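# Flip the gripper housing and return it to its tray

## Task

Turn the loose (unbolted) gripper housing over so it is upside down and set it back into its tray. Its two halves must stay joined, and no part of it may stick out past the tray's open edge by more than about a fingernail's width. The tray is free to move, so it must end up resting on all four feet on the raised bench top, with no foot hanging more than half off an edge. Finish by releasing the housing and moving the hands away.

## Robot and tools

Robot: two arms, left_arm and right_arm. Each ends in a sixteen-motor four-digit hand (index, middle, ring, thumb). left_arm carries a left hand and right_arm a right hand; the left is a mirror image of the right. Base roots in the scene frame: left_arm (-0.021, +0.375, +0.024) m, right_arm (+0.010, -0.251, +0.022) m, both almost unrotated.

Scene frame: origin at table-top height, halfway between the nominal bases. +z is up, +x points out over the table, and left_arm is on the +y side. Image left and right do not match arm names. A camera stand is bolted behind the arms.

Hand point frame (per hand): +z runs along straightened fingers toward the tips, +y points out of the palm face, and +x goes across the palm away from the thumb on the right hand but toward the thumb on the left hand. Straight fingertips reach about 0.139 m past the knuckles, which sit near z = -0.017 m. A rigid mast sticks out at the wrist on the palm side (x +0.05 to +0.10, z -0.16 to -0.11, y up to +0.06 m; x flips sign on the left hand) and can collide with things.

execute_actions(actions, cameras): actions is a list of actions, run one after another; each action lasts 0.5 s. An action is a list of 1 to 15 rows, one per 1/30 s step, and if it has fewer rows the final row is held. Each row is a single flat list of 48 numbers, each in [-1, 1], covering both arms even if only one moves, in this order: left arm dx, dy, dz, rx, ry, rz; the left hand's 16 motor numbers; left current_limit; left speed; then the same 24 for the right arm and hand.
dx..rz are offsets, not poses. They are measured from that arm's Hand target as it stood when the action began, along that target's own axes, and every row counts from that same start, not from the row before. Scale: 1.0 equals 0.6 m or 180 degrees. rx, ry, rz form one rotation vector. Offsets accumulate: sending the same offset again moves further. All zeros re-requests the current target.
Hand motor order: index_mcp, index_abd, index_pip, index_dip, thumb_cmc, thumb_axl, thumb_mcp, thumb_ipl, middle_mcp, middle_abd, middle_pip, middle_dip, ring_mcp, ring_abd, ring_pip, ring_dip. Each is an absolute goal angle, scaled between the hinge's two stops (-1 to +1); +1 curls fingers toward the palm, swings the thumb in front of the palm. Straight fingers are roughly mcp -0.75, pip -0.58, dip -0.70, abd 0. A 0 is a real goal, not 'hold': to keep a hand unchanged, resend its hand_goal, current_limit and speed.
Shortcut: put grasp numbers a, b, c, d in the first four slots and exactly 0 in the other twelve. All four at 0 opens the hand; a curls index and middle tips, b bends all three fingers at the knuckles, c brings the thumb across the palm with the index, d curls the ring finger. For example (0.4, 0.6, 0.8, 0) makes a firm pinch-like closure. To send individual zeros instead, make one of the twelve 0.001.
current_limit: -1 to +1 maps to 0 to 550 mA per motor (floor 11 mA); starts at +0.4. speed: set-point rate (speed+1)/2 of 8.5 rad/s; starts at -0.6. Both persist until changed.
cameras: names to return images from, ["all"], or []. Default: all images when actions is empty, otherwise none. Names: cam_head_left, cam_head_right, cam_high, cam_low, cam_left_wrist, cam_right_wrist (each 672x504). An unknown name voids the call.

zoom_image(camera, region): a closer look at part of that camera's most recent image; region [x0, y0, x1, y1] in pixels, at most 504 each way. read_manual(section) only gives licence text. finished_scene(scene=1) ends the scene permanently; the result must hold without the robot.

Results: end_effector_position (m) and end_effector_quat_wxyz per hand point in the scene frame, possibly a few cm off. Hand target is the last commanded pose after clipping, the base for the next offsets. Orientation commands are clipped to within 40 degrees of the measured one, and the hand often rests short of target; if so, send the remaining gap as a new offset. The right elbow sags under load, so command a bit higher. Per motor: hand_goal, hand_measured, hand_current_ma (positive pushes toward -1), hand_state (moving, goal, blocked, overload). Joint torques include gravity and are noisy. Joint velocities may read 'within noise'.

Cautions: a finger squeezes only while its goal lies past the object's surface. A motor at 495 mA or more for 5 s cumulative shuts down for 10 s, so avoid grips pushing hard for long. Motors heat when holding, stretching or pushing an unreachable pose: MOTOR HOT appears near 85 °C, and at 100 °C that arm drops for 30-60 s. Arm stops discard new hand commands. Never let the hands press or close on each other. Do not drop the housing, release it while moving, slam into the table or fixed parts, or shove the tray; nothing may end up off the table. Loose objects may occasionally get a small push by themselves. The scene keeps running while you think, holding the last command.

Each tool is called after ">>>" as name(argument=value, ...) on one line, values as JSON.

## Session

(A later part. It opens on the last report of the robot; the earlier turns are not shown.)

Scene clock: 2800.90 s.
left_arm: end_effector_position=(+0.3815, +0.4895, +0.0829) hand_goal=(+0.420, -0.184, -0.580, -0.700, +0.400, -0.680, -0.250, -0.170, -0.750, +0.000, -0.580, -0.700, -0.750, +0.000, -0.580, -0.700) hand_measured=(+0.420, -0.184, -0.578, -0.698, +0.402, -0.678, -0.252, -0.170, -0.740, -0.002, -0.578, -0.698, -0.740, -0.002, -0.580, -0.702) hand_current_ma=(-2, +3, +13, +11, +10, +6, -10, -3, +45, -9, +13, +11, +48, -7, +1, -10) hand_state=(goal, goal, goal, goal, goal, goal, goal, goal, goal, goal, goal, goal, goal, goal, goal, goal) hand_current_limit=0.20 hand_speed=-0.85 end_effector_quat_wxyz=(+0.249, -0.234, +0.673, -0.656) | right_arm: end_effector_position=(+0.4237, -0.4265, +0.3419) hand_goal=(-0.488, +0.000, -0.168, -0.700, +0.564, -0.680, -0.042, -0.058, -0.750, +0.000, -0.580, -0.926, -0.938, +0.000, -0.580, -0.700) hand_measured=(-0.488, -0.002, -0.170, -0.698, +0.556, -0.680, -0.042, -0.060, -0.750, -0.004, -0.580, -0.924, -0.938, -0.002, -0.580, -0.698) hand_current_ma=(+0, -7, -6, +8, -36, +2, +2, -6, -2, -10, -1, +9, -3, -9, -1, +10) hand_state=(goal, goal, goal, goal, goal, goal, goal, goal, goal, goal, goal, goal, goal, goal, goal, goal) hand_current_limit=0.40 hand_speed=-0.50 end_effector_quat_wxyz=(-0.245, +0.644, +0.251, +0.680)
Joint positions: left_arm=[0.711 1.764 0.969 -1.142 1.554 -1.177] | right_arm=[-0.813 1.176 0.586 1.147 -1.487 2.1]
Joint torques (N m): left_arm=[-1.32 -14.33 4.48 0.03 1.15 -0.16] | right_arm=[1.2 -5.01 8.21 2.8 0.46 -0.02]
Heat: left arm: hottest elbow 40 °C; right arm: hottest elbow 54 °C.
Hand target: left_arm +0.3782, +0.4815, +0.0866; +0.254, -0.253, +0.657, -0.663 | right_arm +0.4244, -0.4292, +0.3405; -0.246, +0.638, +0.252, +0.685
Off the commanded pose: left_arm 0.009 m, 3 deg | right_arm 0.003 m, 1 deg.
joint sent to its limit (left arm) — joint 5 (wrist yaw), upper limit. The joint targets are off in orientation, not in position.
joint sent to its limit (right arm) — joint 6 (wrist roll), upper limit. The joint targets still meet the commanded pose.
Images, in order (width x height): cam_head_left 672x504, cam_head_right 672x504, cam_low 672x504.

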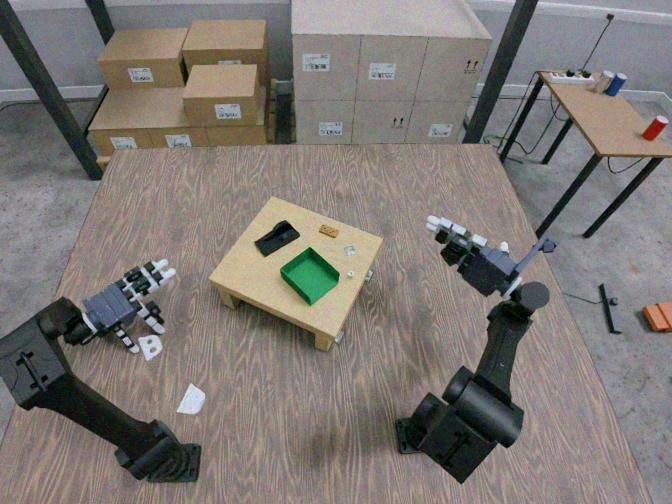

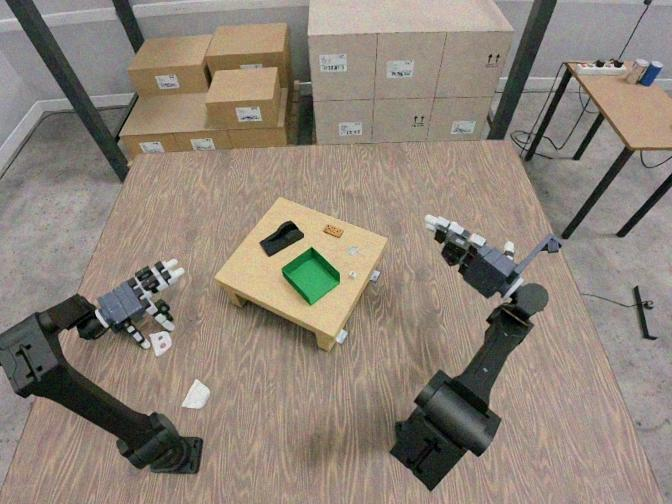

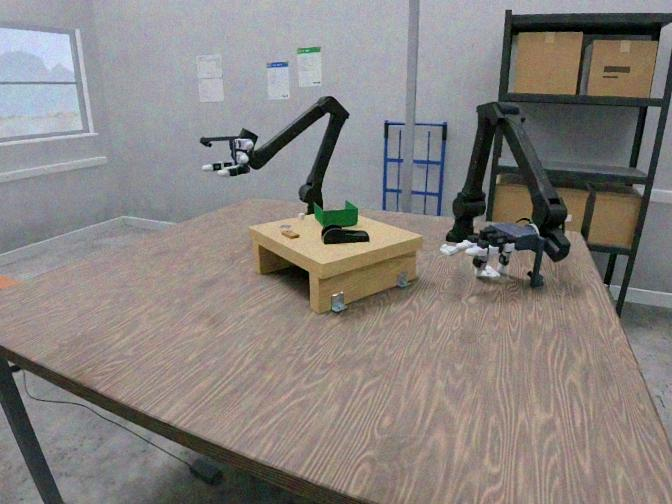

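>>> execute_actions(actions=[[[0,0,0,0,0,0,0.44,-0.183,-0.58,-0.70,0.40,-0.68,-0.18,-0.17,-0.75,0.001,-0.58,-0.70,-0.75,0.001,-0.58,-0.70,0.20,-0.90,0,0,0,0,0,0,0,0,0.75,0,0,0,0,0,0,0,0,0,0,0,0,0,0.4,-0.5]],[[0,0,0,0,0,0,0.52,-0.183,-0.58,-0.70,0.40,-0.68,-0.16,-0.17,-0.75,0.001,-0.58,-0.70,-0.75,0.001,-0.58,-0.70,0.20,-0.90,0,0,0,0,0,0,0,0,0.75,0,0,0,0,0,0,0,0,0,0,0,0,0,0.4,-0.5]]], cameras=["cam_low","cam_head_left","cam_head_right"])

>>> zoom_image(camera="cam_head_right", region=[110, 300, 210, 380])

>>> zoom_image(camera="cam_low", region=[430, 200, 580, 300])

Scene clock: 2839.33 s.
left_arm: end_effector_position=(+0.3815, +0.4895, +0.0829) hand_goal=(+0.520, -0.184, -0.580, -0.700, +0.400, -0.680, -0.160, -0.170, -0.750, +0.000, -0.580, -0.700, -0.750, +0.000, -0.580, -0.700) hand_measured=(+0.488, -0.184, -0.588, -0.702, +0.402, -0.678, -0.166, -0.172, -0.740, -0.002, -0.578, -0.698, -0.740, -0.002, -0.580, -0.702) hand_current_ma=(-159, +3, -35, -12, +10, +6, -34, -13, +45, -9, +13, +11, +48, -7, +1, -10) hand_state=(blocked, goal, goal, goal, goal, goal, goal, goal, goal, goal, goal, goal, goal, goal, goal, goal) hand_current_limit=0.20 hand_speed=-0.90 end_effector_quat_wxyz=(+0.249, -0.234, +0.673, -0.656) | right_arm: end_effector_position=(+0.4237, -0.4265, +0.3419) hand_goal=(-0.488, +0.000, -0.168, -0.700, +0.564, -0.680, -0.042, -0.058, -0.750, +0.000, -0.580, -0.926, -0.938, +0.000, -0.580, -0.700) hand_measured=(-0.488, -0.002, -0.170, -0.698, +0.556, -0.680, -0.042, -0.060, -0.750, -0.004, -0.580, -0.924, -0.938, -0.002, -0.580, -0.698) hand_current_ma=(+0, -7, -6, +8, -36, +2, +2, -6, -2, -10, -1, +9, -3, -9, -1, +10) hand_state=(goal, goal, goal, goal, goal, goal, goal, goal, goal, goal, goal, goal, goal, goal, goal, goal) hand_current_limit=0.40 hand_speed=-0.50 end_effector_quat_wxyz=(-0.245, +0.644, +0.251, +0.680)
Joint positions: left_arm=[0.711 1.764 0.969 -1.142 1.554 -1.177] | right_arm=[-0.813 1.176 0.586 1.147 -1.487 2.1]
Joint torques (N m): left_arm=[-1.61 -14.39 4.46 0.06 1.15 -0.15] | right_arm=[0.79 -4.48 8.36 2.7 0.45 0.02]
Heat: left arm: hottest elbow 38 °C; right arm: hottest elbow 54 °C.
Hand target: left_arm +0.3782, +0.4815, +0.0866; +0.254, -0.253, +0.657, -0.663 | right_arm +0.4244, -0.4292, +0.3405; -0.246, +0.638, +0.252, +0.685
Off the commanded pose: left_arm 0.009 m, 3 deg | right_arm 0.003 m, 1 deg.
joint sent to its limit (left arm) — joint 5 (wrist yaw), upper limit. The joint targets are off in orientation, not in position.
joint sent to its limit (right arm) — joint 6 (wrist roll), upper limit. The joint targets still meet the commanded pose.
Images, in order (width x height): cam_head_left 672x504, cam_head_right 672x504, cam_low 672x504.

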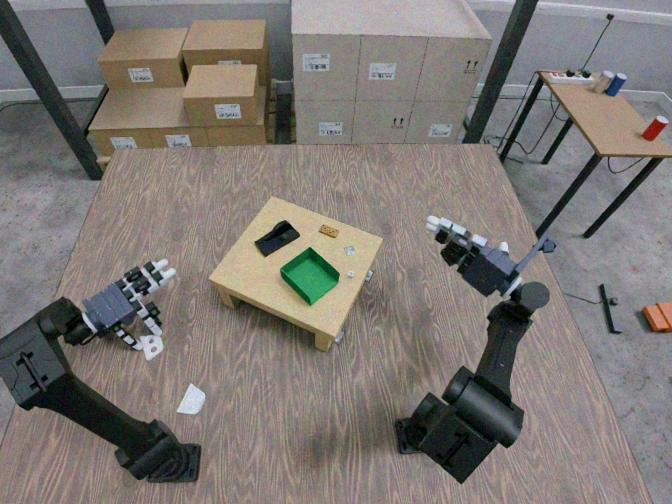

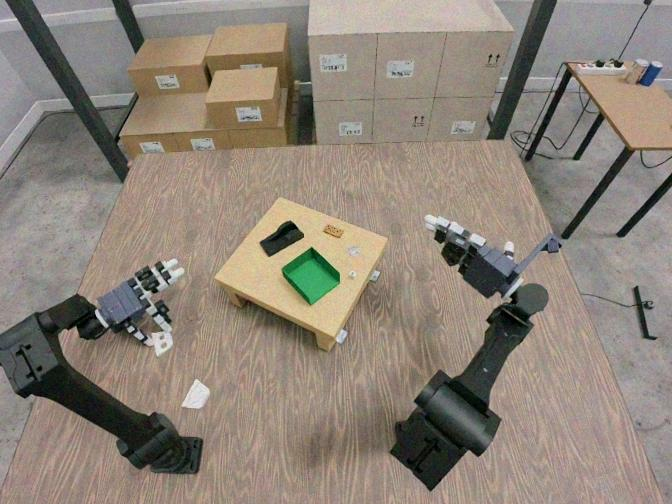

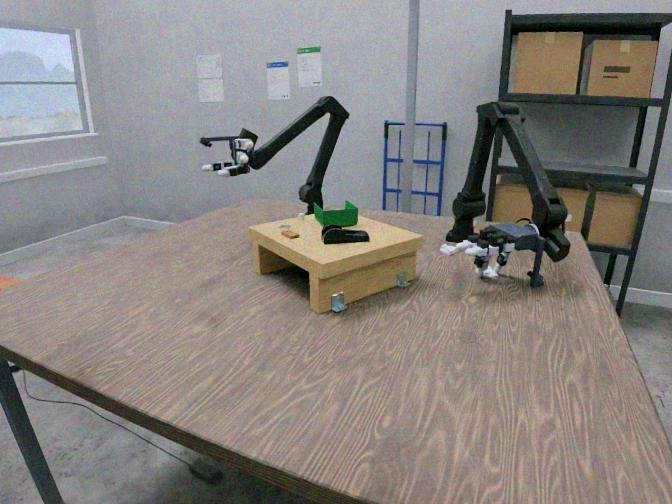

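Scaled by 5.040 from the camera's 672x504 image, which has a finer 960x720 frame.

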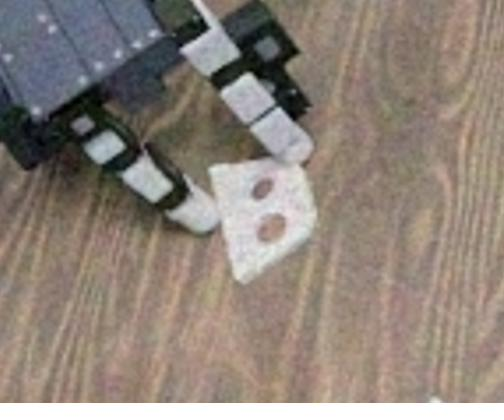

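Scaled by 3.360 from the camera's 672x504 image, which has a finer 960x720 frame.

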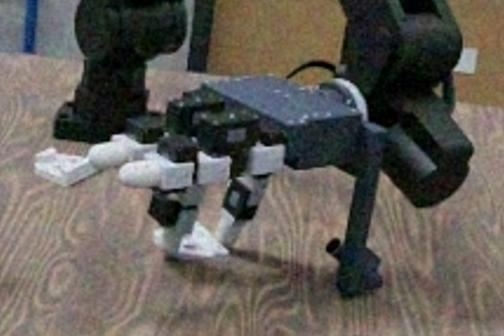

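>>> execute_actions(actions=[[[0,0,0,0,0,0,0.38,-0.183,-0.58,-0.70,0.40,-0.68,-0.20,-0.17,-0.75,0.001,-0.58,-0.70,-0.75,0.001,-0.58,-0.70,0.20,-0.80,0,0,0,0,0,0,0,0,0.75,0,0,0,0,0,0,0,0,0,0,0,0,0,0.4,-0.5]],[[0.032,-0.002,0,0,0,0,0.38,-0.183,-0.58,-0.70,0.40,-0.68,-0.20,-0.17,-0.75,0.001,-0.58,-0.70,-0.75,0.001,-0.58,-0.70,0.20,-0.85,0,0,0,0,0,0,0,0,0.75,0,0,0,0,0,0,0,0,0,0,0,0,0,0.4,-0.5]],[[0,0,0,0,0,0,0.52,-0.183,-0.58,-0.70,0.40,-0.68,-0.17,-0.17,-0.75,0.001,-0.58,-0.70,-0.75,0.001,-0.58,-0.70,0.20,-0.88,0,0,0,0,0,0,0,0,0.75,0,0,0,0,0,0,0,0,0,0,0,0,0,0.4,-0.5]]], cameras=["cam_low","cam_head_left","cam_head_right"])

>>> zoom_image(camera="cam_head_right", region=[110, 300, 210, 380])

>>> zoom_image(camera="cam_low", region=[430, 200, 580, 300])

Scene clock: 2854.07 s.
left_arm: end_effector_position=(+0.3653, +0.4749, +0.0838) hand_goal=(+0.520, -0.184, -0.580, -0.700, +0.400, -0.680, -0.170, -0.170, -0.750, +0.000, -0.580, -0.700, -0.750, +0.000, -0.580, -0.700) hand_measured=(+0.476, -0.184, -0.592, -0.704, +0.402, -0.678, -0.178, -0.174, -0.740, -0.002, -0.578, -0.698, -0.740, -0.002, -0.580, -0.702) hand_current_ma=(-227, +3, -56, -21, +10, +6, -51, -24, +45, -9, +13, +11, +48, -7, +1, -10) hand_state=(blocked, goal, goal, goal, goal, goal, goal, goal, goal, goal, goal, goal, goal, goal, goal, goal) hand_current_limit=0.20 hand_speed=-0.88 end_effector_quat_wxyz=(+0.242, -0.240, +0.671, -0.659) | right_arm: end_effector_position=(+0.4237, -0.4265, +0.3419) hand_goal=(-0.488, +0.000, -0.168, -0.700, +0.564, -0.680, -0.042, -0.058, -0.750, +0.000, -0.580, -0.926, -0.938, +0.000, -0.580, -0.700) hand_measured=(-0.488, -0.002, -0.170, -0.698, +0.556, -0.680, -0.042, -0.060, -0.750, -0.004, -0.580, -0.924, -0.938, -0.002, -0.580, -0.698) hand_current_ma=(+0, -7, -6, +8, -36, +2, +2, -6, -2, -10, -1, +9, -3, -9, -1, +10) hand_state=(goal, goal, goal, goal, goal, goal, goal, goal, goal, goal, goal, goal, goal, goal, goal, goal) hand_current_limit=0.40 hand_speed=-0.50 end_effector_quat_wxyz=(-0.245, +0.644, +0.251, +0.680)
Joint positions: left_arm=[0.709 1.727 0.914 -1.142 1.554 -1.177] | right_arm=[-0.813 1.176 0.586 1.147 -1.487 2.1]
Joint torques (N m): left_arm=[-1.44 -13.51 4.44 0.27 1.13 -0.08] | right_arm=[0.79 -4.84 8.21 2.67 0.48 0.04]
Heat: left arm: hottest elbow 38 °C; right arm: hottest elbow 54 °C.
Hand target: left_arm +0.3639, +0.4688, +0.0878; +0.254, -0.253, +0.657, -0.663 | right_arm +0.4244, -0.4292, +0.3405; -0.246, +0.638, +0.252, +0.685
Off the commanded pose: left_arm 0.007 m, 3 deg | right_arm 0.003 m, 1 deg.
joint sent to its limit (left arm) — joint 5 (wrist yaw), upper limit. The joint targets are off in orientation, not in position.
joint sent to its limit (right arm) — joint 6 (wrist roll), upper limit. The joint targets still meet the commanded pose.
Images, in order (width x height): cam_head_left 672x504, cam_head_right 672x504, cam_low 672x504.

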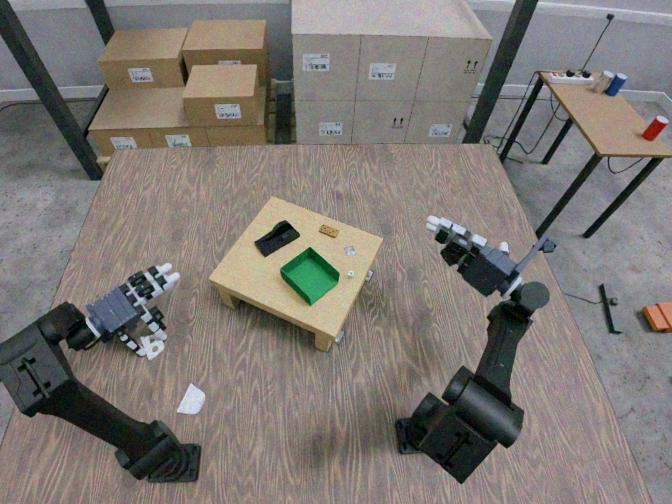

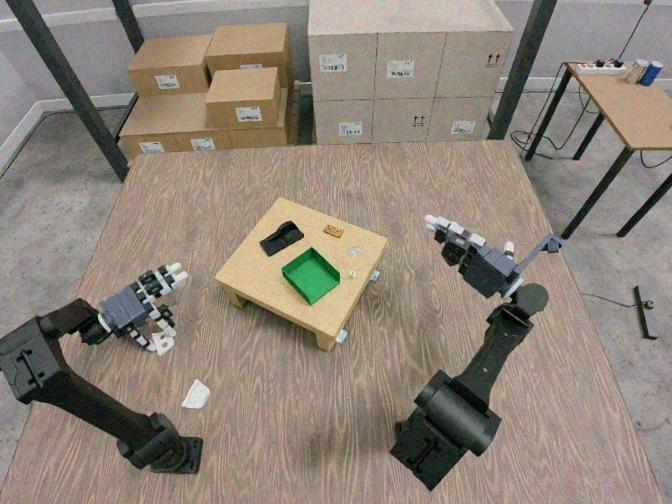

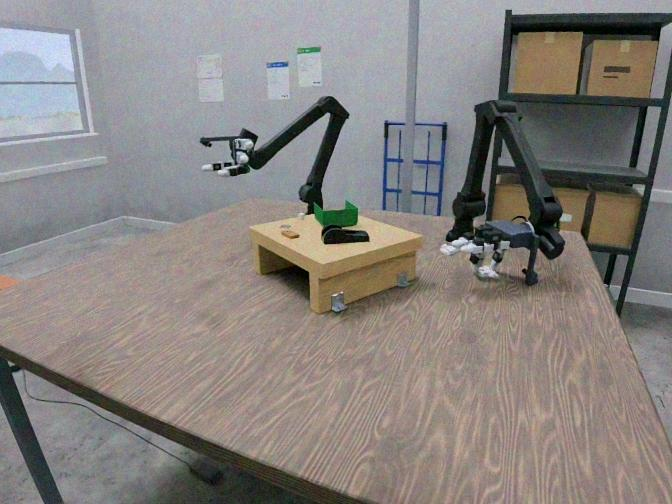

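Scaled by 5.040 from the camera's 672x504 image, which has a finer 960x720 frame.

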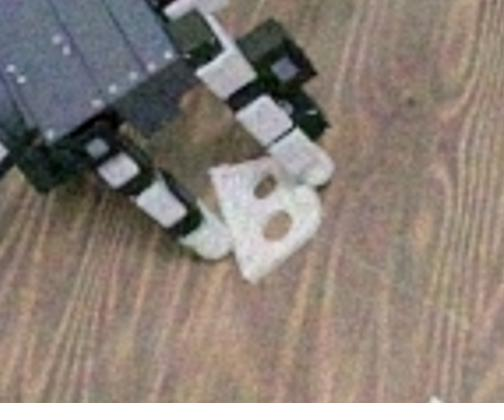

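Scaled by 3.360 from the camera's 672x504 image, which has a finer 960x720 frame.

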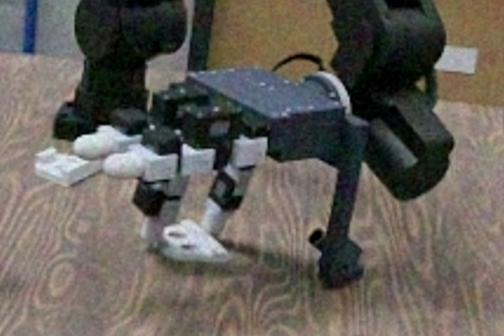

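>>> execute_actions(actions=[[[0,0,0,0,0,0,0.60,-0.183,-0.58,-0.70,0.40,-0.68,-0.14,-0.17,-0.75,0.001,-0.58,-0.70,-0.75,0.001,-0.58,-0.70,0.35,-0.88,0,0,0,0,0,0,0,0,0.75,0,0,0,0,0,0,0,0,0,0,0,0,0,0.4,-0.5]],[[0,-0.03,0,0,0,0,0.60,-0.183,-0.58,-0.70,0.40,-0.68,-0.14,-0.17,-0.75,0.001,-0.58,-0.70,-0.75,0.001,-0.58,-0.70,0.35,-0.88,0,0,0,0,0,0,0,0,0.75,0,0,0,0,0,0,0,0,0,0,0,0,0,0.4,-0.5]],[[0,-0.04,0,0,0,0,0.60,-0.183,-0.58,-0.70,0.40,-0.68,-0.14,-0.17,-0.75,0.001,-0.58,-0.70,-0.75,0.001,-0.58,-0.70,0.35,-0.88,0,0,0,0,0,0,0,0,0.75,0,0,0,0,0,0,0,0,0,0,0,0,0,0.4,-0.5]]], cameras=["cam_low","cam_head_left","cam_head_right"])

>>> zoom_image(camera="cam_head_right", region=[110, 300, 210, 380])

>>> zoom_image(camera="cam_low", region=[430, 200, 580, 300])

Scene clock: 2869.97 s.
left_arm: end_effector_position=(+0.3610, +0.4714, +0.1203) hand_goal=(+0.600, -0.184, -0.580, -0.700, +0.400, -0.680, -0.140, -0.170, -0.750, +0.000, -0.580, -0.700, -0.750, +0.000, -0.580, -0.700) hand_measured=(+0.598, -0.184, -0.584, -0.702, +0.402, -0.678, -0.142, -0.172, -0.740, -0.002, -0.578, -0.698, -0.740, -0.002, -0.580, -0.702) hand_current_ma=(-14, +3, -13, -12, +11, +6, -16, -13, +45, -9, +13, +11, +48, -7, +1, -10) hand_state=(goal, goal, goal, goal, goal, goal, goal, goal, goal, goal, goal, goal, goal, goal, goal, goal) hand_current_limit=0.35 hand_speed=-0.88 end_effector_quat_wxyz=(+0.243, -0.239, +0.672, -0.658) | right_arm: end_effector_position=(+0.4237, -0.4265, +0.3419) hand_goal=(-0.488, +0.000, -0.168, -0.700, +0.564, -0.680, -0.042, -0.058, -0.750, +0.000, -0.580, -0.926, -0.938, +0.000, -0.580, -0.700) hand_measured=(-0.488, -0.002, -0.170, -0.698, +0.556, -0.680, -0.042, -0.060, -0.750, -0.004, -0.580, -0.924, -0.938, -0.002, -0.580, -0.698) hand_current_ma=(+0, -7, -6, +8, -36, +2, +2, -6, -2, -10, -1, +9, -3, -9, -1, +10) hand_state=(goal, goal, goal, goal, goal, goal, goal, goal, goal, goal, goal, goal, goal, goal, goal, goal) hand_current_limit=0.40 hand_speed=-0.50 end_effector_quat_wxyz=(-0.245, +0.644, +0.251, +0.680)
Joint positions: left_arm=[0.708 1.627 0.914 -1.176 1.553 -1.24] | right_arm=[-0.813 1.176 0.586 1.147 -1.487 2.1]
Joint torques (N m): left_arm=[-1.55 -12.57 6.75 -0.2 1.16 -0.13] | right_arm=[0.5 -4.95 8.29 2.66 0.5 0.01]
Heat: left arm: hottest elbow 38 °C; right arm: hottest elbow 54 °C.
Hand target: left_arm +0.3637, +0.4690, +0.1298; +0.254, -0.253, +0.657, -0.663 | right_arm +0.4244, -0.4292, +0.3405; -0.246, +0.638, +0.252, +0.685
Off the commanded pose: left_arm 0.010 m, 3 deg | right_arm 0.003 m, 1 deg.
joint sent to its limit (left arm) — joint 5 (wrist yaw), upper limit. The joint targets are off in orientation, not in position.
joint sent to its limit (right arm) — joint 6 (wrist roll), upper limit. The joint targets still meet the commanded pose.
Images, in order (width x height): cam_head_left 672x504, cam_head_right 672x504, cam_low 672x504.

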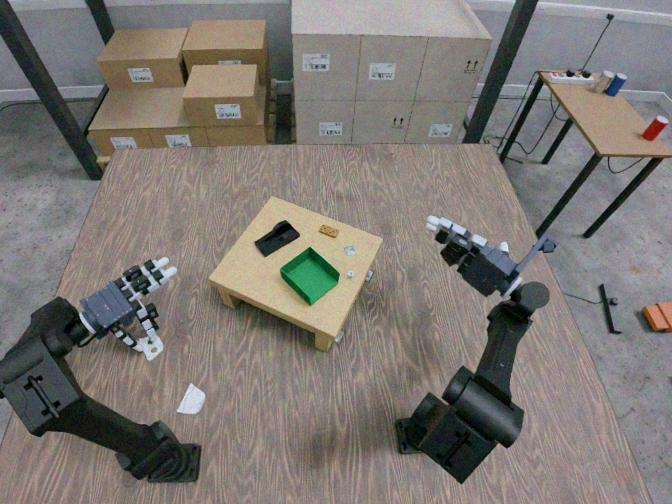

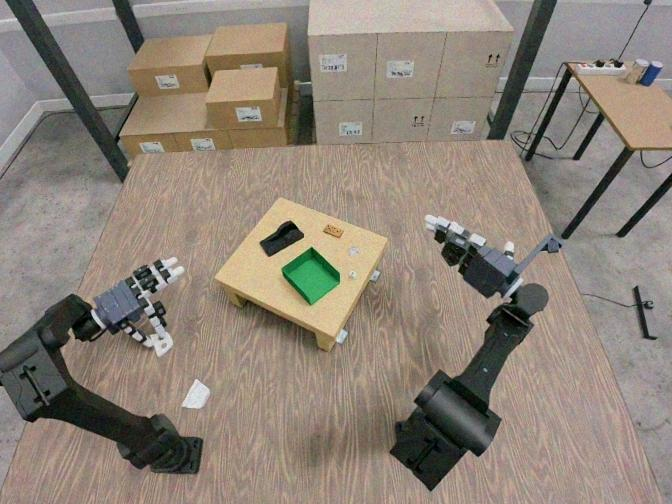

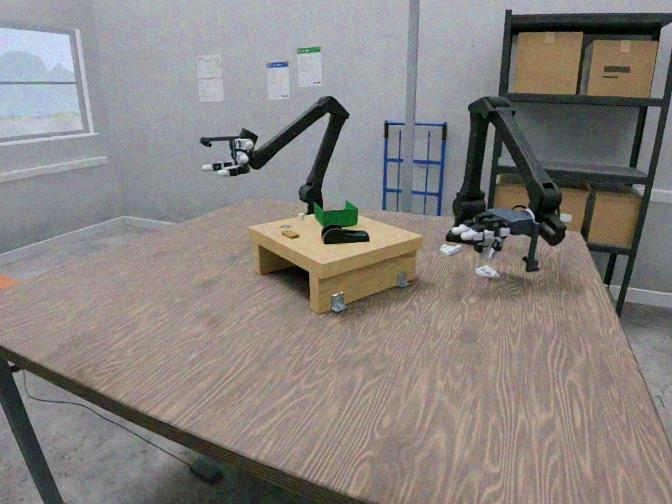

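Scaled by 5.040 from the camera's 672x504 image, which has a finer 960x720 frame.

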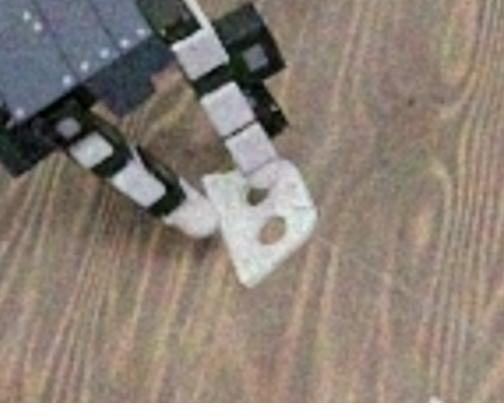

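Scaled by 3.360 from the camera's 672x504 image, which has a finer 960x720 frame.

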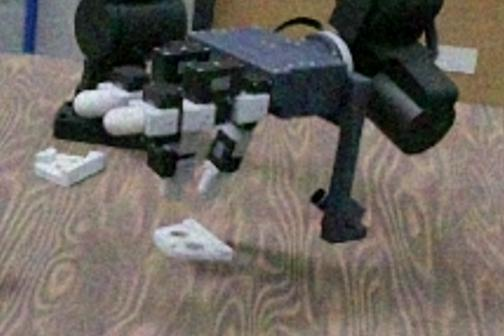

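>>> execute_actions(actions=[[[0.0377,0.003,0,0,0,0.022,0.10,-0.183,-0.58,-0.70,0.54,-0.68,-0.33,-0.17,0.10,-0.183,-0.58,-0.70,-0.75,0.001,-0.58,-0.70,0.35,-0.70,0,0,0,0,0,0,0,0,0.75,0,0,0,0,0,0,0,0,0,0,0,0,0,0.4,-0.5]],[[0,0.055,0,0,0,0,0.10,-0.183,-0.58,-0.70,0.54,-0.68,-0.33,-0.17,0.10,-0.183,-0.58,-0.70,-0.75,0.001,-0.58,-0.70,0.35,-0.70,0,0,0,0,0,0,0,0,0.75,0,0,0,0,0,0,0,0,0,0,0,0,0,0.4,-0.5]]], cameras=["cam_low","cam_head_left","cam_head_right"])

>>> zoom_image(camera="cam_head_right", region=[110, 300, 210, 380])

>>> zoom_image(camera="cam_low", region=[430, 200, 580, 300])

Scene clock: 2906.43 s.
left_arm: end_effector_position=(+0.3481, +0.4593, +0.0995) hand_goal=(+0.100, -0.184, -0.580, -0.700, +0.540, -0.680, -0.330, -0.170, +0.100, -0.184, -0.580, -0.700, -0.750, +0.000, -0.580, -0.700) hand_measured=(+0.112, -0.184, -0.582, -0.702, +0.538, -0.678, -0.328, -0.172, +0.104, -0.180, -0.578, -0.698, -0.740, -0.002, -0.580, -0.702) hand_current_ma=(+59, +3, -6, -10, -6, +6, +17, -11, +17, +14, +13, +11, +48, -7, +1, -10) hand_state=(goal, goal, goal, goal, goal, goal, goal, goal, goal, goal, goal, goal, goal, goal, goal, goal) hand_current_limit=0.35 hand_speed=-0.70 end_effector_quat_wxyz=(+0.265, -0.214, +0.680, -0.649) | right_arm: end_effector_position=(+0.4237, -0.4265, +0.3419) hand_goal=(-0.488, +0.000, -0.168, -0.700, +0.564, -0.680, -0.042, -0.058, -0.750, +0.000, -0.580, -0.926, -0.938, +0.000, -0.580, -0.700) hand_measured=(-0.488, -0.002, -0.170, -0.698, +0.556, -0.680, -0.042, -0.060, -0.750, -0.004, -0.580, -0.924, -0.938, -0.002, -0.580, -0.698) hand_current_ma=(+0, -7, -6, +8, -36, +2, +2, -6, -2, -10, -1, +9, -3, -9, -1, +10) hand_state=(goal, goal, goal, goal, goal, goal, goal, goal, goal, goal, goal, goal, goal, goal, goal, goal) hand_current_limit=0.40 hand_speed=-0.50 end_effector_quat_wxyz=(-0.245, +0.644, +0.251, +0.680)
Joint positions: left_arm=[0.706 1.607 0.821 -1.062 1.553 -1.211] | right_arm=[-0.813 1.176 0.586 1.147 -1.487 2.1]
Joint torques (N m): left_arm=[-1.32 -10.23 5.27 0.58 1.18 0.03] | right_arm=[1.08 -4.48 8.38 2.67 0.49 0.01]
Heat: left arm: hottest elbow 39 °C; right arm: hottest elbow 54 °C.
Hand target: left_arm +0.3488, +0.4552, +0.0952; +0.277, -0.230, +0.665, -0.654 | right_arm +0.4244, -0.4292, +0.3405; -0.246, +0.638, +0.252, +0.685
Off the commanded pose: left_arm 0.006 m, 3 deg | right_arm 0.003 m, 1 deg.
joint sent to its limit (left arm) — joint 5 (wrist yaw), upper limit. The joint targets are off in orientation, not in position.
joint sent to its limit (right arm) — joint 6 (wrist roll), upper limit. The joint targets still meet the commanded pose.
Images, in order (width x height): cam_head_left 672x504, cam_head_right 672x504, cam_low 672x504.

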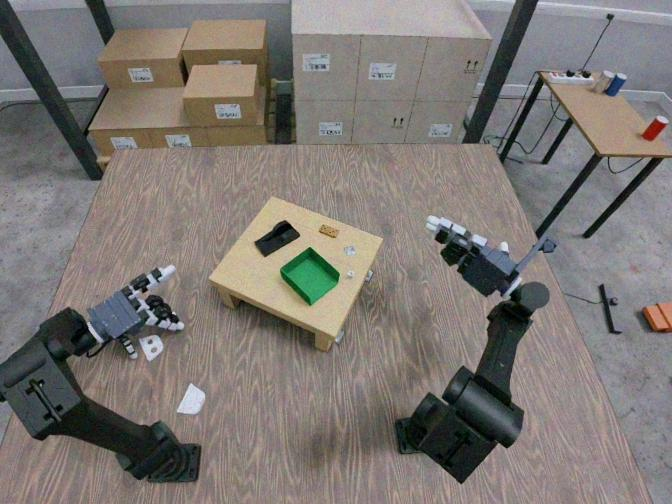

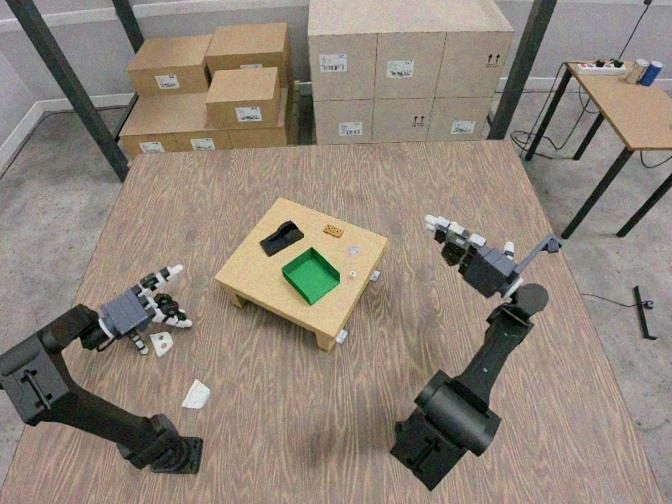

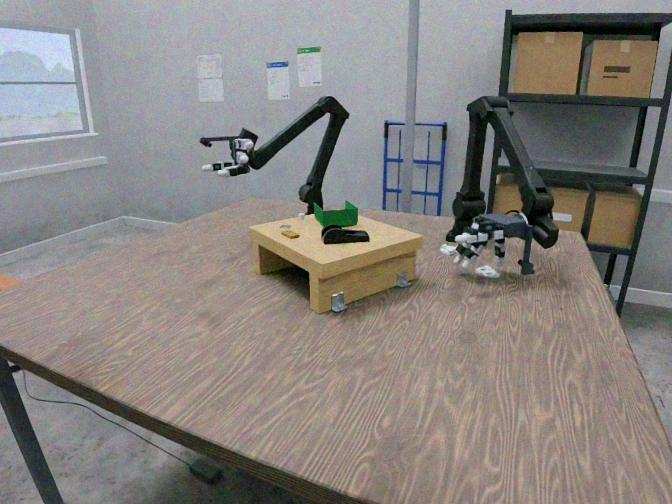

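Scaled by 5.040 from the camera's 672x504 image, which has a finer 960x720 frame.

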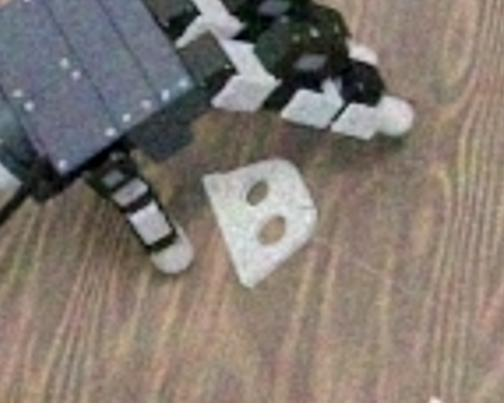

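Scaled by 3.360 from the camera's 672x504 image, which has a finer 960x720 frame.

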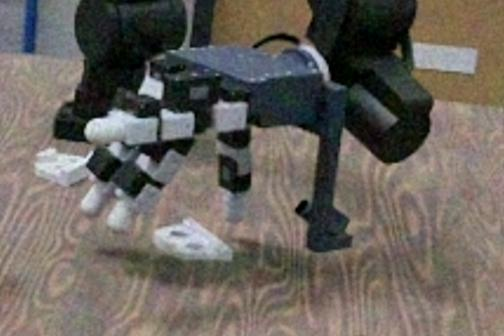

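>>> execute_actions(actions=[[[0,0.02,0,0,0,0,0.10,-0.183,-0.58,-0.70,0.54,-0.68,-0.33,-0.17,0.10,-0.183,-0.58,-0.70,-0.75,0.001,-0.58,-0.70,0.35,-0.70,0,0,0,0,0,0,0,0,0.75,0,0,0,0,0,0,0,0,0,0,0,0,0,0.4,-0.5]],[[0,0,0,0,0,0,0.38,-0.183,-0.58,-0.70,0.54,-0.68,-0.25,-0.17,0.38,-0.183,-0.58,-0.70,-0.75,0.001,-0.58,-0.70,0.0,-0.86,0,0,0,0,0,0,0,0,0.75,0,0,0,0,0,0,0,0,0,0,0,0,0,0.4,-0.5]]], cameras=["cam_low","cam_head_left","cam_head_right"])

>>> zoom_image(camera="cam_head_right", region=[110, 300, 210, 380])

>>> zoom_image(camera="cam_low", region=[430, 200, 580, 300])

Scene clock: 2919.83 s.
left_arm: end_effector_position=(+0.3503, +0.4611, +0.0884) hand_goal=(+0.380, -0.184, -0.580, -0.700, +0.540, -0.680, -0.250, -0.170, +0.380, -0.184, -0.580, -0.700, -0.750, +0.000, -0.580, -0.700) hand_measured=(+0.380, -0.184, -0.582, -0.702, +0.538, -0.678, -0.252, -0.172, +0.380, -0.180, -0.578, -0.698, -0.740, -0.002, -0.580, -0.702) hand_current_ma=(+0, +3, -6, -10, -5, +6, -10, -11, +0, +14, +13, +11, +48, -7, +1, -10) hand_state=(goal, goal, goal, goal, goal, goal, goal, goal, goal, goal, goal, goal, goal, goal, goal, goal) hand_current_limit=0.00 hand_speed=-0.86 end_effector_quat_wxyz=(+0.270, -0.210, +0.682, -0.647) | right_arm: end_effector_position=(+0.4237, -0.4265, +0.3419) hand_goal=(-0.488, +0.000, -0.168, -0.700, +0.564, -0.680, -0.042, -0.058, -0.750, +0.000, -0.580, -0.926, -0.938, +0.000, -0.580, -0.700) hand_measured=(-0.488, -0.002, -0.170, -0.698, +0.556, -0.680, -0.042, -0.060, -0.750, -0.004, -0.580, -0.924, -0.938, -0.002, -0.580, -0.698) hand_current_ma=(+0, -7, -6, +8, -36, +2, +2, -6, -2, -10, -1, +9, -3, -9, -1, +10) hand_state=(goal, goal, goal, goal, goal, goal, goal, goal, goal, goal, goal, goal, goal, goal, goal, goal) hand_current_limit=0.40 hand_speed=-0.50 end_effector_quat_wxyz=(-0.245, +0.644, +0.251, +0.680)
Joint positions: left_arm=[0.706 1.632 0.814 -1.016 1.553 -1.211] | right_arm=[-0.813 1.176 0.586 1.147 -1.487 2.1]
Joint torques (N m): left_arm=[-1.38 -10.11 4.93 0.76 1.13 -0.06] | right_arm=[1.2 -4.84 8.14 2.66 0.47 -0.01]
Heat: left arm: hottest elbow 39 °C; right arm: hottest elbow 54 °C.
Hand target: left_arm +0.3495, +0.4557, +0.0832; +0.277, -0.230, +0.665, -0.654 | right_arm +0.4244, -0.4292, +0.3405; -0.246, +0.638, +0.252, +0.685
Off the commanded pose: left_arm 0.008 m, 3 deg | right_arm 0.003 m, 1 deg.
joint sent to its limit (left arm) — joint 5 (wrist yaw), upper limit. The joint targets are off in orientation, not in position.
joint sent to its limit (right arm) — joint 6 (wrist roll), upper limit. The joint targets still meet the commanded pose.
Images, in order (width x height): cam_head_left 672x504, cam_head_right 672x504, cam_low 672x504.

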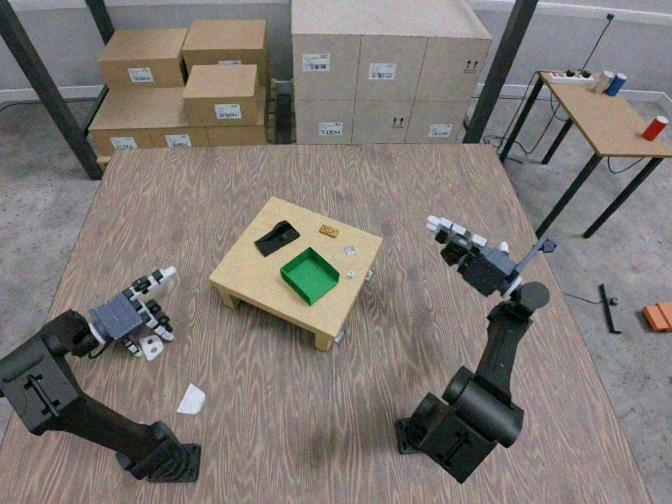

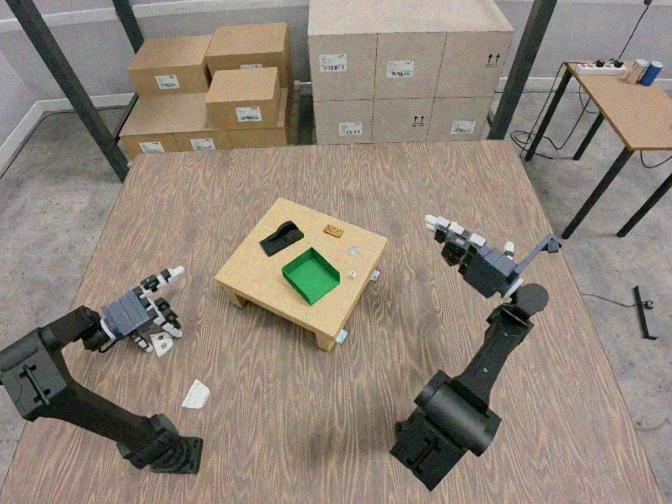

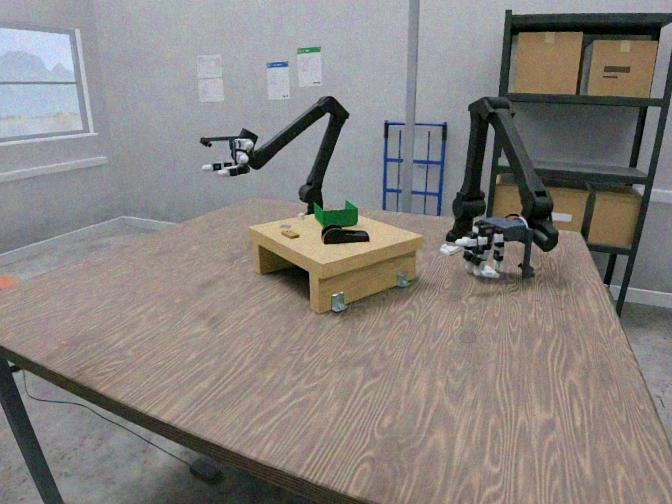

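Scaled by 5.040 from the camera's 672x504 image, which has a finer 960x720 frame.

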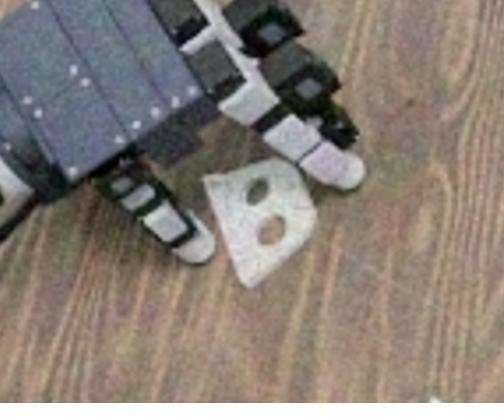

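Scaled by 3.360 from the camera's 672x504 image, which has a finer 960x720 frame.

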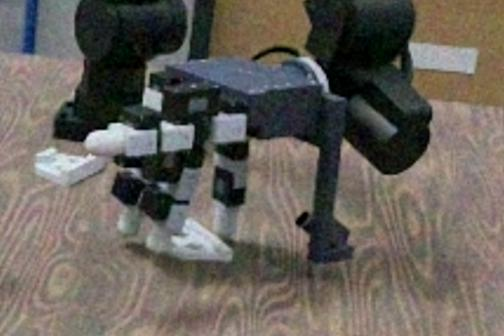

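>>> execute_actions(actions=[[[0,0.009,0,0,0,0,0.40,-0.183,-0.58,-0.70,0.54,-0.68,-0.23,-0.17,0.40,-0.183,-0.58,-0.70,-0.75,0.001,-0.58,-0.70,0.0,-0.86,0,0,0,0,0,0,0,0,0.75,0,0,0,0,0,0,0,0,0,0,0,0,0,0.4,-0.5]],[[0,0,0,0,0,0,0.52,-0.183,-0.58,-0.70,0.54,-0.68,-0.17,-0.17,0.52,-0.183,-0.58,-0.70,-0.75,0.001,-0.58,-0.70,0.0,-0.90,0,0,0,0,0,0,0,0,0.75,0,0,0,0,0,0,0,0,0,0,0,0,0,0.4,-0.5]]], cameras=["cam_low","cam_head_left","cam_head_right"])

>>> zoom_image(camera="cam_head_right", region=[110, 300, 210, 380])

>>> zoom_image(camera="cam_low", region=[430, 200, 580, 300])

Scene clock: 2929.93 s.
left_arm: end_effector_position=(+0.3517, +0.4621, +0.0850) hand_goal=(+0.520, -0.184, -0.580, -0.700, +0.540, -0.680, -0.170, -0.170, +0.520, -0.184, -0.580, -0.700, -0.750, +0.000, -0.580, -0.700) hand_measured=(+0.482, -0.186, -0.590, -0.704, +0.544, -0.678, -0.178, -0.174, +0.518, -0.180, -0.578, -0.698, -0.740, -0.002, -0.580, -0.702) hand_current_ma=(-193, -11, -46, -17, +19, +6, -52, -23, -9, +14, +13, +11, +48, -7, +1, -10) hand_state=(blocked, goal, goal, goal, goal, goal, goal, goal, goal, goal, goal, goal, goal, goal, goal, goal) hand_current_limit=0.00 hand_speed=-0.90 end_effector_quat_wxyz=(+0.272, -0.208, +0.682, -0.647) | right_arm: end_effector_position=(+0.4237, -0.4265, +0.3419) hand_goal=(-0.488, +0.000, -0.168, -0.700, +0.564, -0.680, -0.042, -0.058, -0.750, +0.000, -0.580, -0.926, -0.938, +0.000, -0.580, -0.700) hand_measured=(-0.488, -0.002, -0.170, -0.698, +0.556, -0.680, -0.042, -0.060, -0.750, -0.004, -0.580, -0.924, -0.938, -0.002, -0.580, -0.698) hand_current_ma=(+0, -7, -6, +8, -36, +2, +2, -6, -2, -10, -1, +9, -3, -9, -1, +10) hand_state=(goal, goal, goal, goal, goal, goal, goal, goal, goal, goal, goal, goal, goal, goal, goal, goal) hand_current_limit=0.40 hand_speed=-0.50 end_effector_quat_wxyz=(-0.245, +0.644, +0.251, +0.680)
Joint positions: left_arm=[0.706 1.642 0.814 -1.002 1.554 -1.211] | right_arm=[-0.813 1.176 0.586 1.147 -1.487 2.1]
Joint torques (N m): left_arm=[-1.44 -9.88 4.66 0.7 1.13 -0.06] | right_arm=[0.62 -4.84 8.24 2.39 0.47 0]
Heat: left arm: hottest elbow 39 °C; right arm: hottest elbow 54 °C.
Hand target: left_arm +0.3498, +0.4559, +0.0778; +0.277, -0.230, +0.665, -0.654 | right_arm +0.4244, -0.4292, +0.3405; -0.246, +0.638, +0.252, +0.685
Off the commanded pose: left_arm 0.010 m, 3 deg | right_arm 0.003 m, 1 deg.
joint sent to its limit (left arm) — joint 5 (wrist yaw), upper limit. The joint targets are off in orientation, not in position.
joint sent to its limit (right arm) — joint 6 (wrist roll), upper limit. The joint targets still meet the commanded pose.
Images, in order (width x height): cam_head_left 672x504, cam_head_right 672x504, cam_low 672x504.

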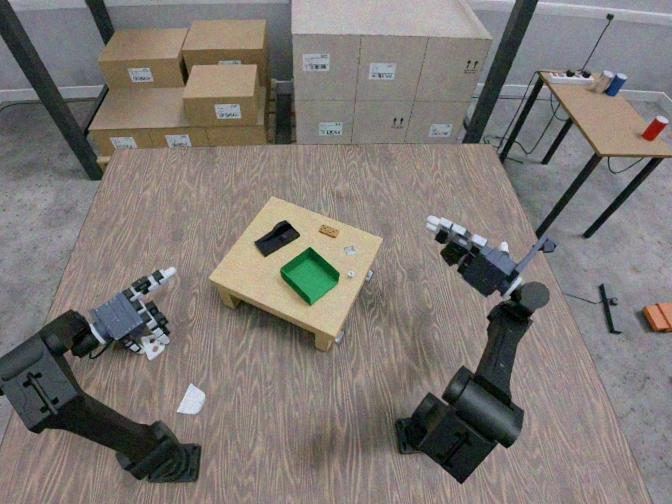

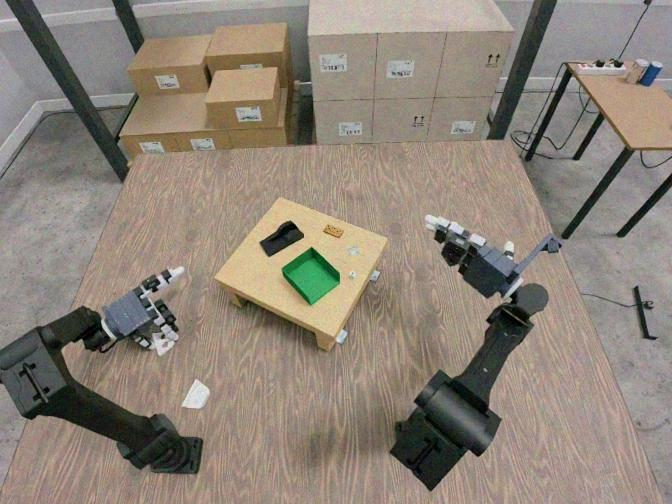

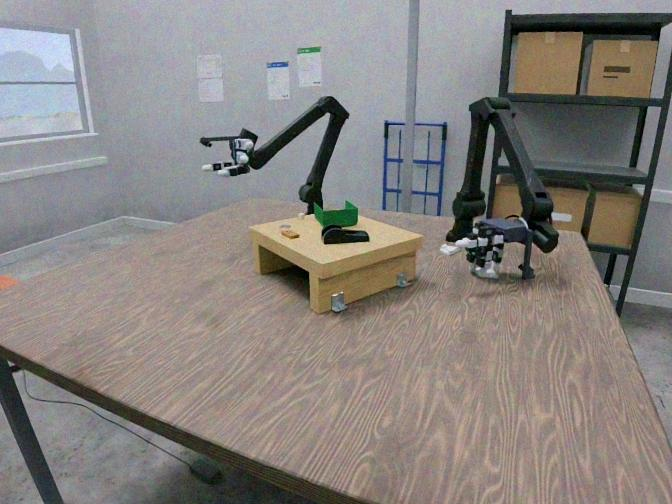

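Scaled by 5.040 from the camera's 672x504 image, which has a finer 960x720 frame.

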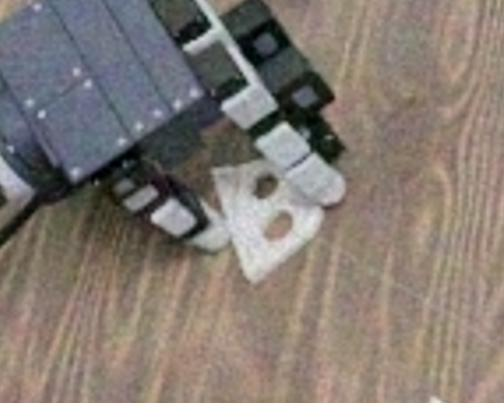

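Scaled by 3.360 from the camera's 672x504 image, which has a finer 960x720 frame.

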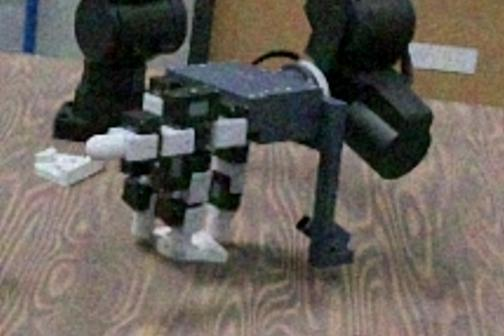

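>>> execute_actions(actions=[[[0,0.003,0,0,0,0,0.56,-0.183,-0.58,-0.70,0.54,-0.68,-0.15,-0.17,0.20,-0.10,-0.58,-0.70,-0.75,0.001,-0.58,-0.70,0.15,-0.90,0,0,0,0,0,0,0,0,0.75,0,0,0,0,0,0,0,0,0,0,0,0,0,0.4,-0.5]],[[0,-0.02,0,0,0,0,0.58,-0.183,-0.58,-0.70,0.54,-0.68,-0.15,-0.17,-0.20,0.001,-0.58,-0.70,-0.75,0.001,-0.58,-0.70,0.20,-0.80,0,0,0,0,0,0,0,0,0.75,0,0,0,0,0,0,0,0,0,0,0,0,0,0.4,-0.5]],[[0,-0.02,0,0,0,0,0.58,-0.183,-0.58,-0.70,0.54,-0.68,-0.15,-0.17,-0.60,0.001,-0.58,-0.70,-0.75,0.001,-0.58,-0.70,0.20,-0.80,0,0,0,0,0,0,0,0,0.75,0,0,0,0,0,0,0,0,0,0,0,0,0,0.4,-0.5]]], cameras=["cam_low","cam_head_right"])

>>> zoom_image(camera="cam_head_right", region=[110, 300, 210, 380])

>>> zoom_image(camera="cam_low", region=[430, 200, 580, 300])

Scene clock: 2944.40 s.
left_arm: end_effector_position=(+0.3503, +0.4611, +0.0937) hand_goal=(+0.580, -0.184, -0.580, -0.700, +0.540, -0.680, -0.150, -0.170, -0.600, +0.000, -0.580, -0.700, -0.750, +0.000, -0.580, -0.700) hand_measured=(+0.578, -0.186, -0.582, -0.702, +0.542, -0.678, -0.152, -0.172, -0.576, -0.004, -0.578, -0.698, -0.740, -0.002, -0.580, -0.702) hand_current_ma=(-12, -11, -13, -11, +13, +6, -15, -13, +118, -14, +13, +11, +48, -7, +1, -10) hand_state=(goal, goal, goal, goal, goal, goal, goal, goal, blocked, goal, goal, goal, goal, goal, goal, goal) hand_current_limit=0.20 hand_speed=-0.80 end_effector_quat_wxyz=(+0.268, -0.213, +0.681, -0.648) | right_arm: end_effector_position=(+0.4237, -0.4265, +0.3419) hand_goal=(-0.488, +0.000, -0.168, -0.700, +0.564, -0.680, -0.042, -0.058, -0.750, +0.000, -0.580, -0.926, -0.938, +0.000, -0.580, -0.700) hand_measured=(-0.488, -0.002, -0.170, -0.698, +0.556, -0.680, -0.042, -0.060, -0.750, -0.004, -0.580, -0.924, -0.938, -0.002, -0.580, -0.698) hand_current_ma=(+0, -7, -6, +8, -36, +2, +2, -6, -2, -10, -1, +9, -3, -9, -1, +10) hand_state=(goal, goal, goal, goal, goal, goal, goal, goal, goal, goal, goal, goal, goal, goal, goal, goal) hand_current_limit=0.40 hand_speed=-0.50 end_effector_quat_wxyz=(-0.245, +0.644, +0.251, +0.680)
Joint positions: left_arm=[0.706 1.615 0.814 -1.002 1.553 -1.249] | right_arm=[-0.813 1.176 0.586 1.147 -1.487 2.1]
Joint torques (N m): left_arm=[-1.38 -12.92 5.16 -0.06 1.19 -0.12] | right_arm=[0.15 -5.07 8.32 2.51 0.46 0.02]
Heat: left arm: hottest elbow 39 °C; right arm: hottest elbow 54 °C.
Hand target: left_arm +0.3485, +0.4550, +0.1000; +0.277, -0.230, +0.665, -0.654 | right_arm +0.4244, -0.4292, +0.3405; -0.246, +0.638, +0.252, +0.685
Off the commanded pose: left_arm 0.009 m, 3 deg | right_arm 0.003 m, 1 deg.
joint sent to its limit (left arm) — joint 5 (wrist yaw), upper limit. The joint targets are off in orientation, not in position.
joint sent to its limit (right arm) — joint 6 (wrist roll), upper limit. The joint targets still meet the commanded pose.
Images, in order (width x height): cam_head_right 672x504, cam_low 672x504.

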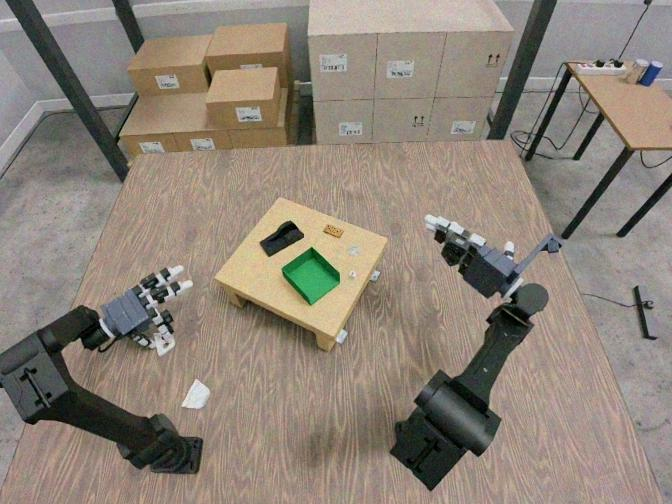

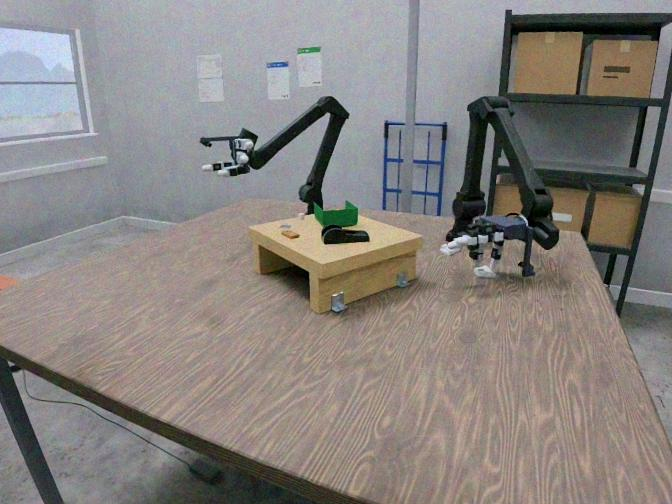

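Scaled by 5.040 from the camera's 672x504 image, which has a finer 960x720 frame.

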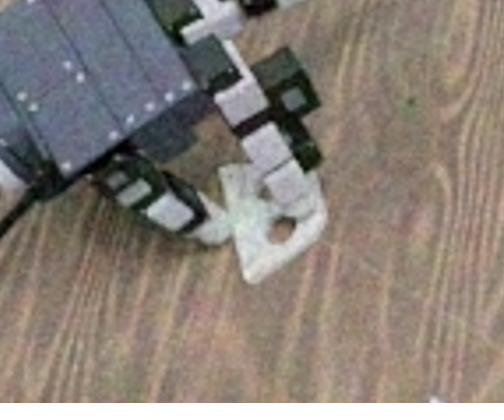

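Scaled by 3.360 from the camera's 672x504 image, which has a finer 960x720 frame.

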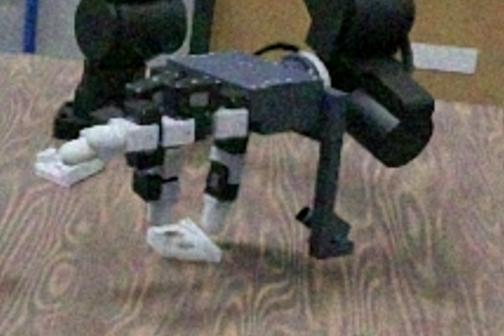

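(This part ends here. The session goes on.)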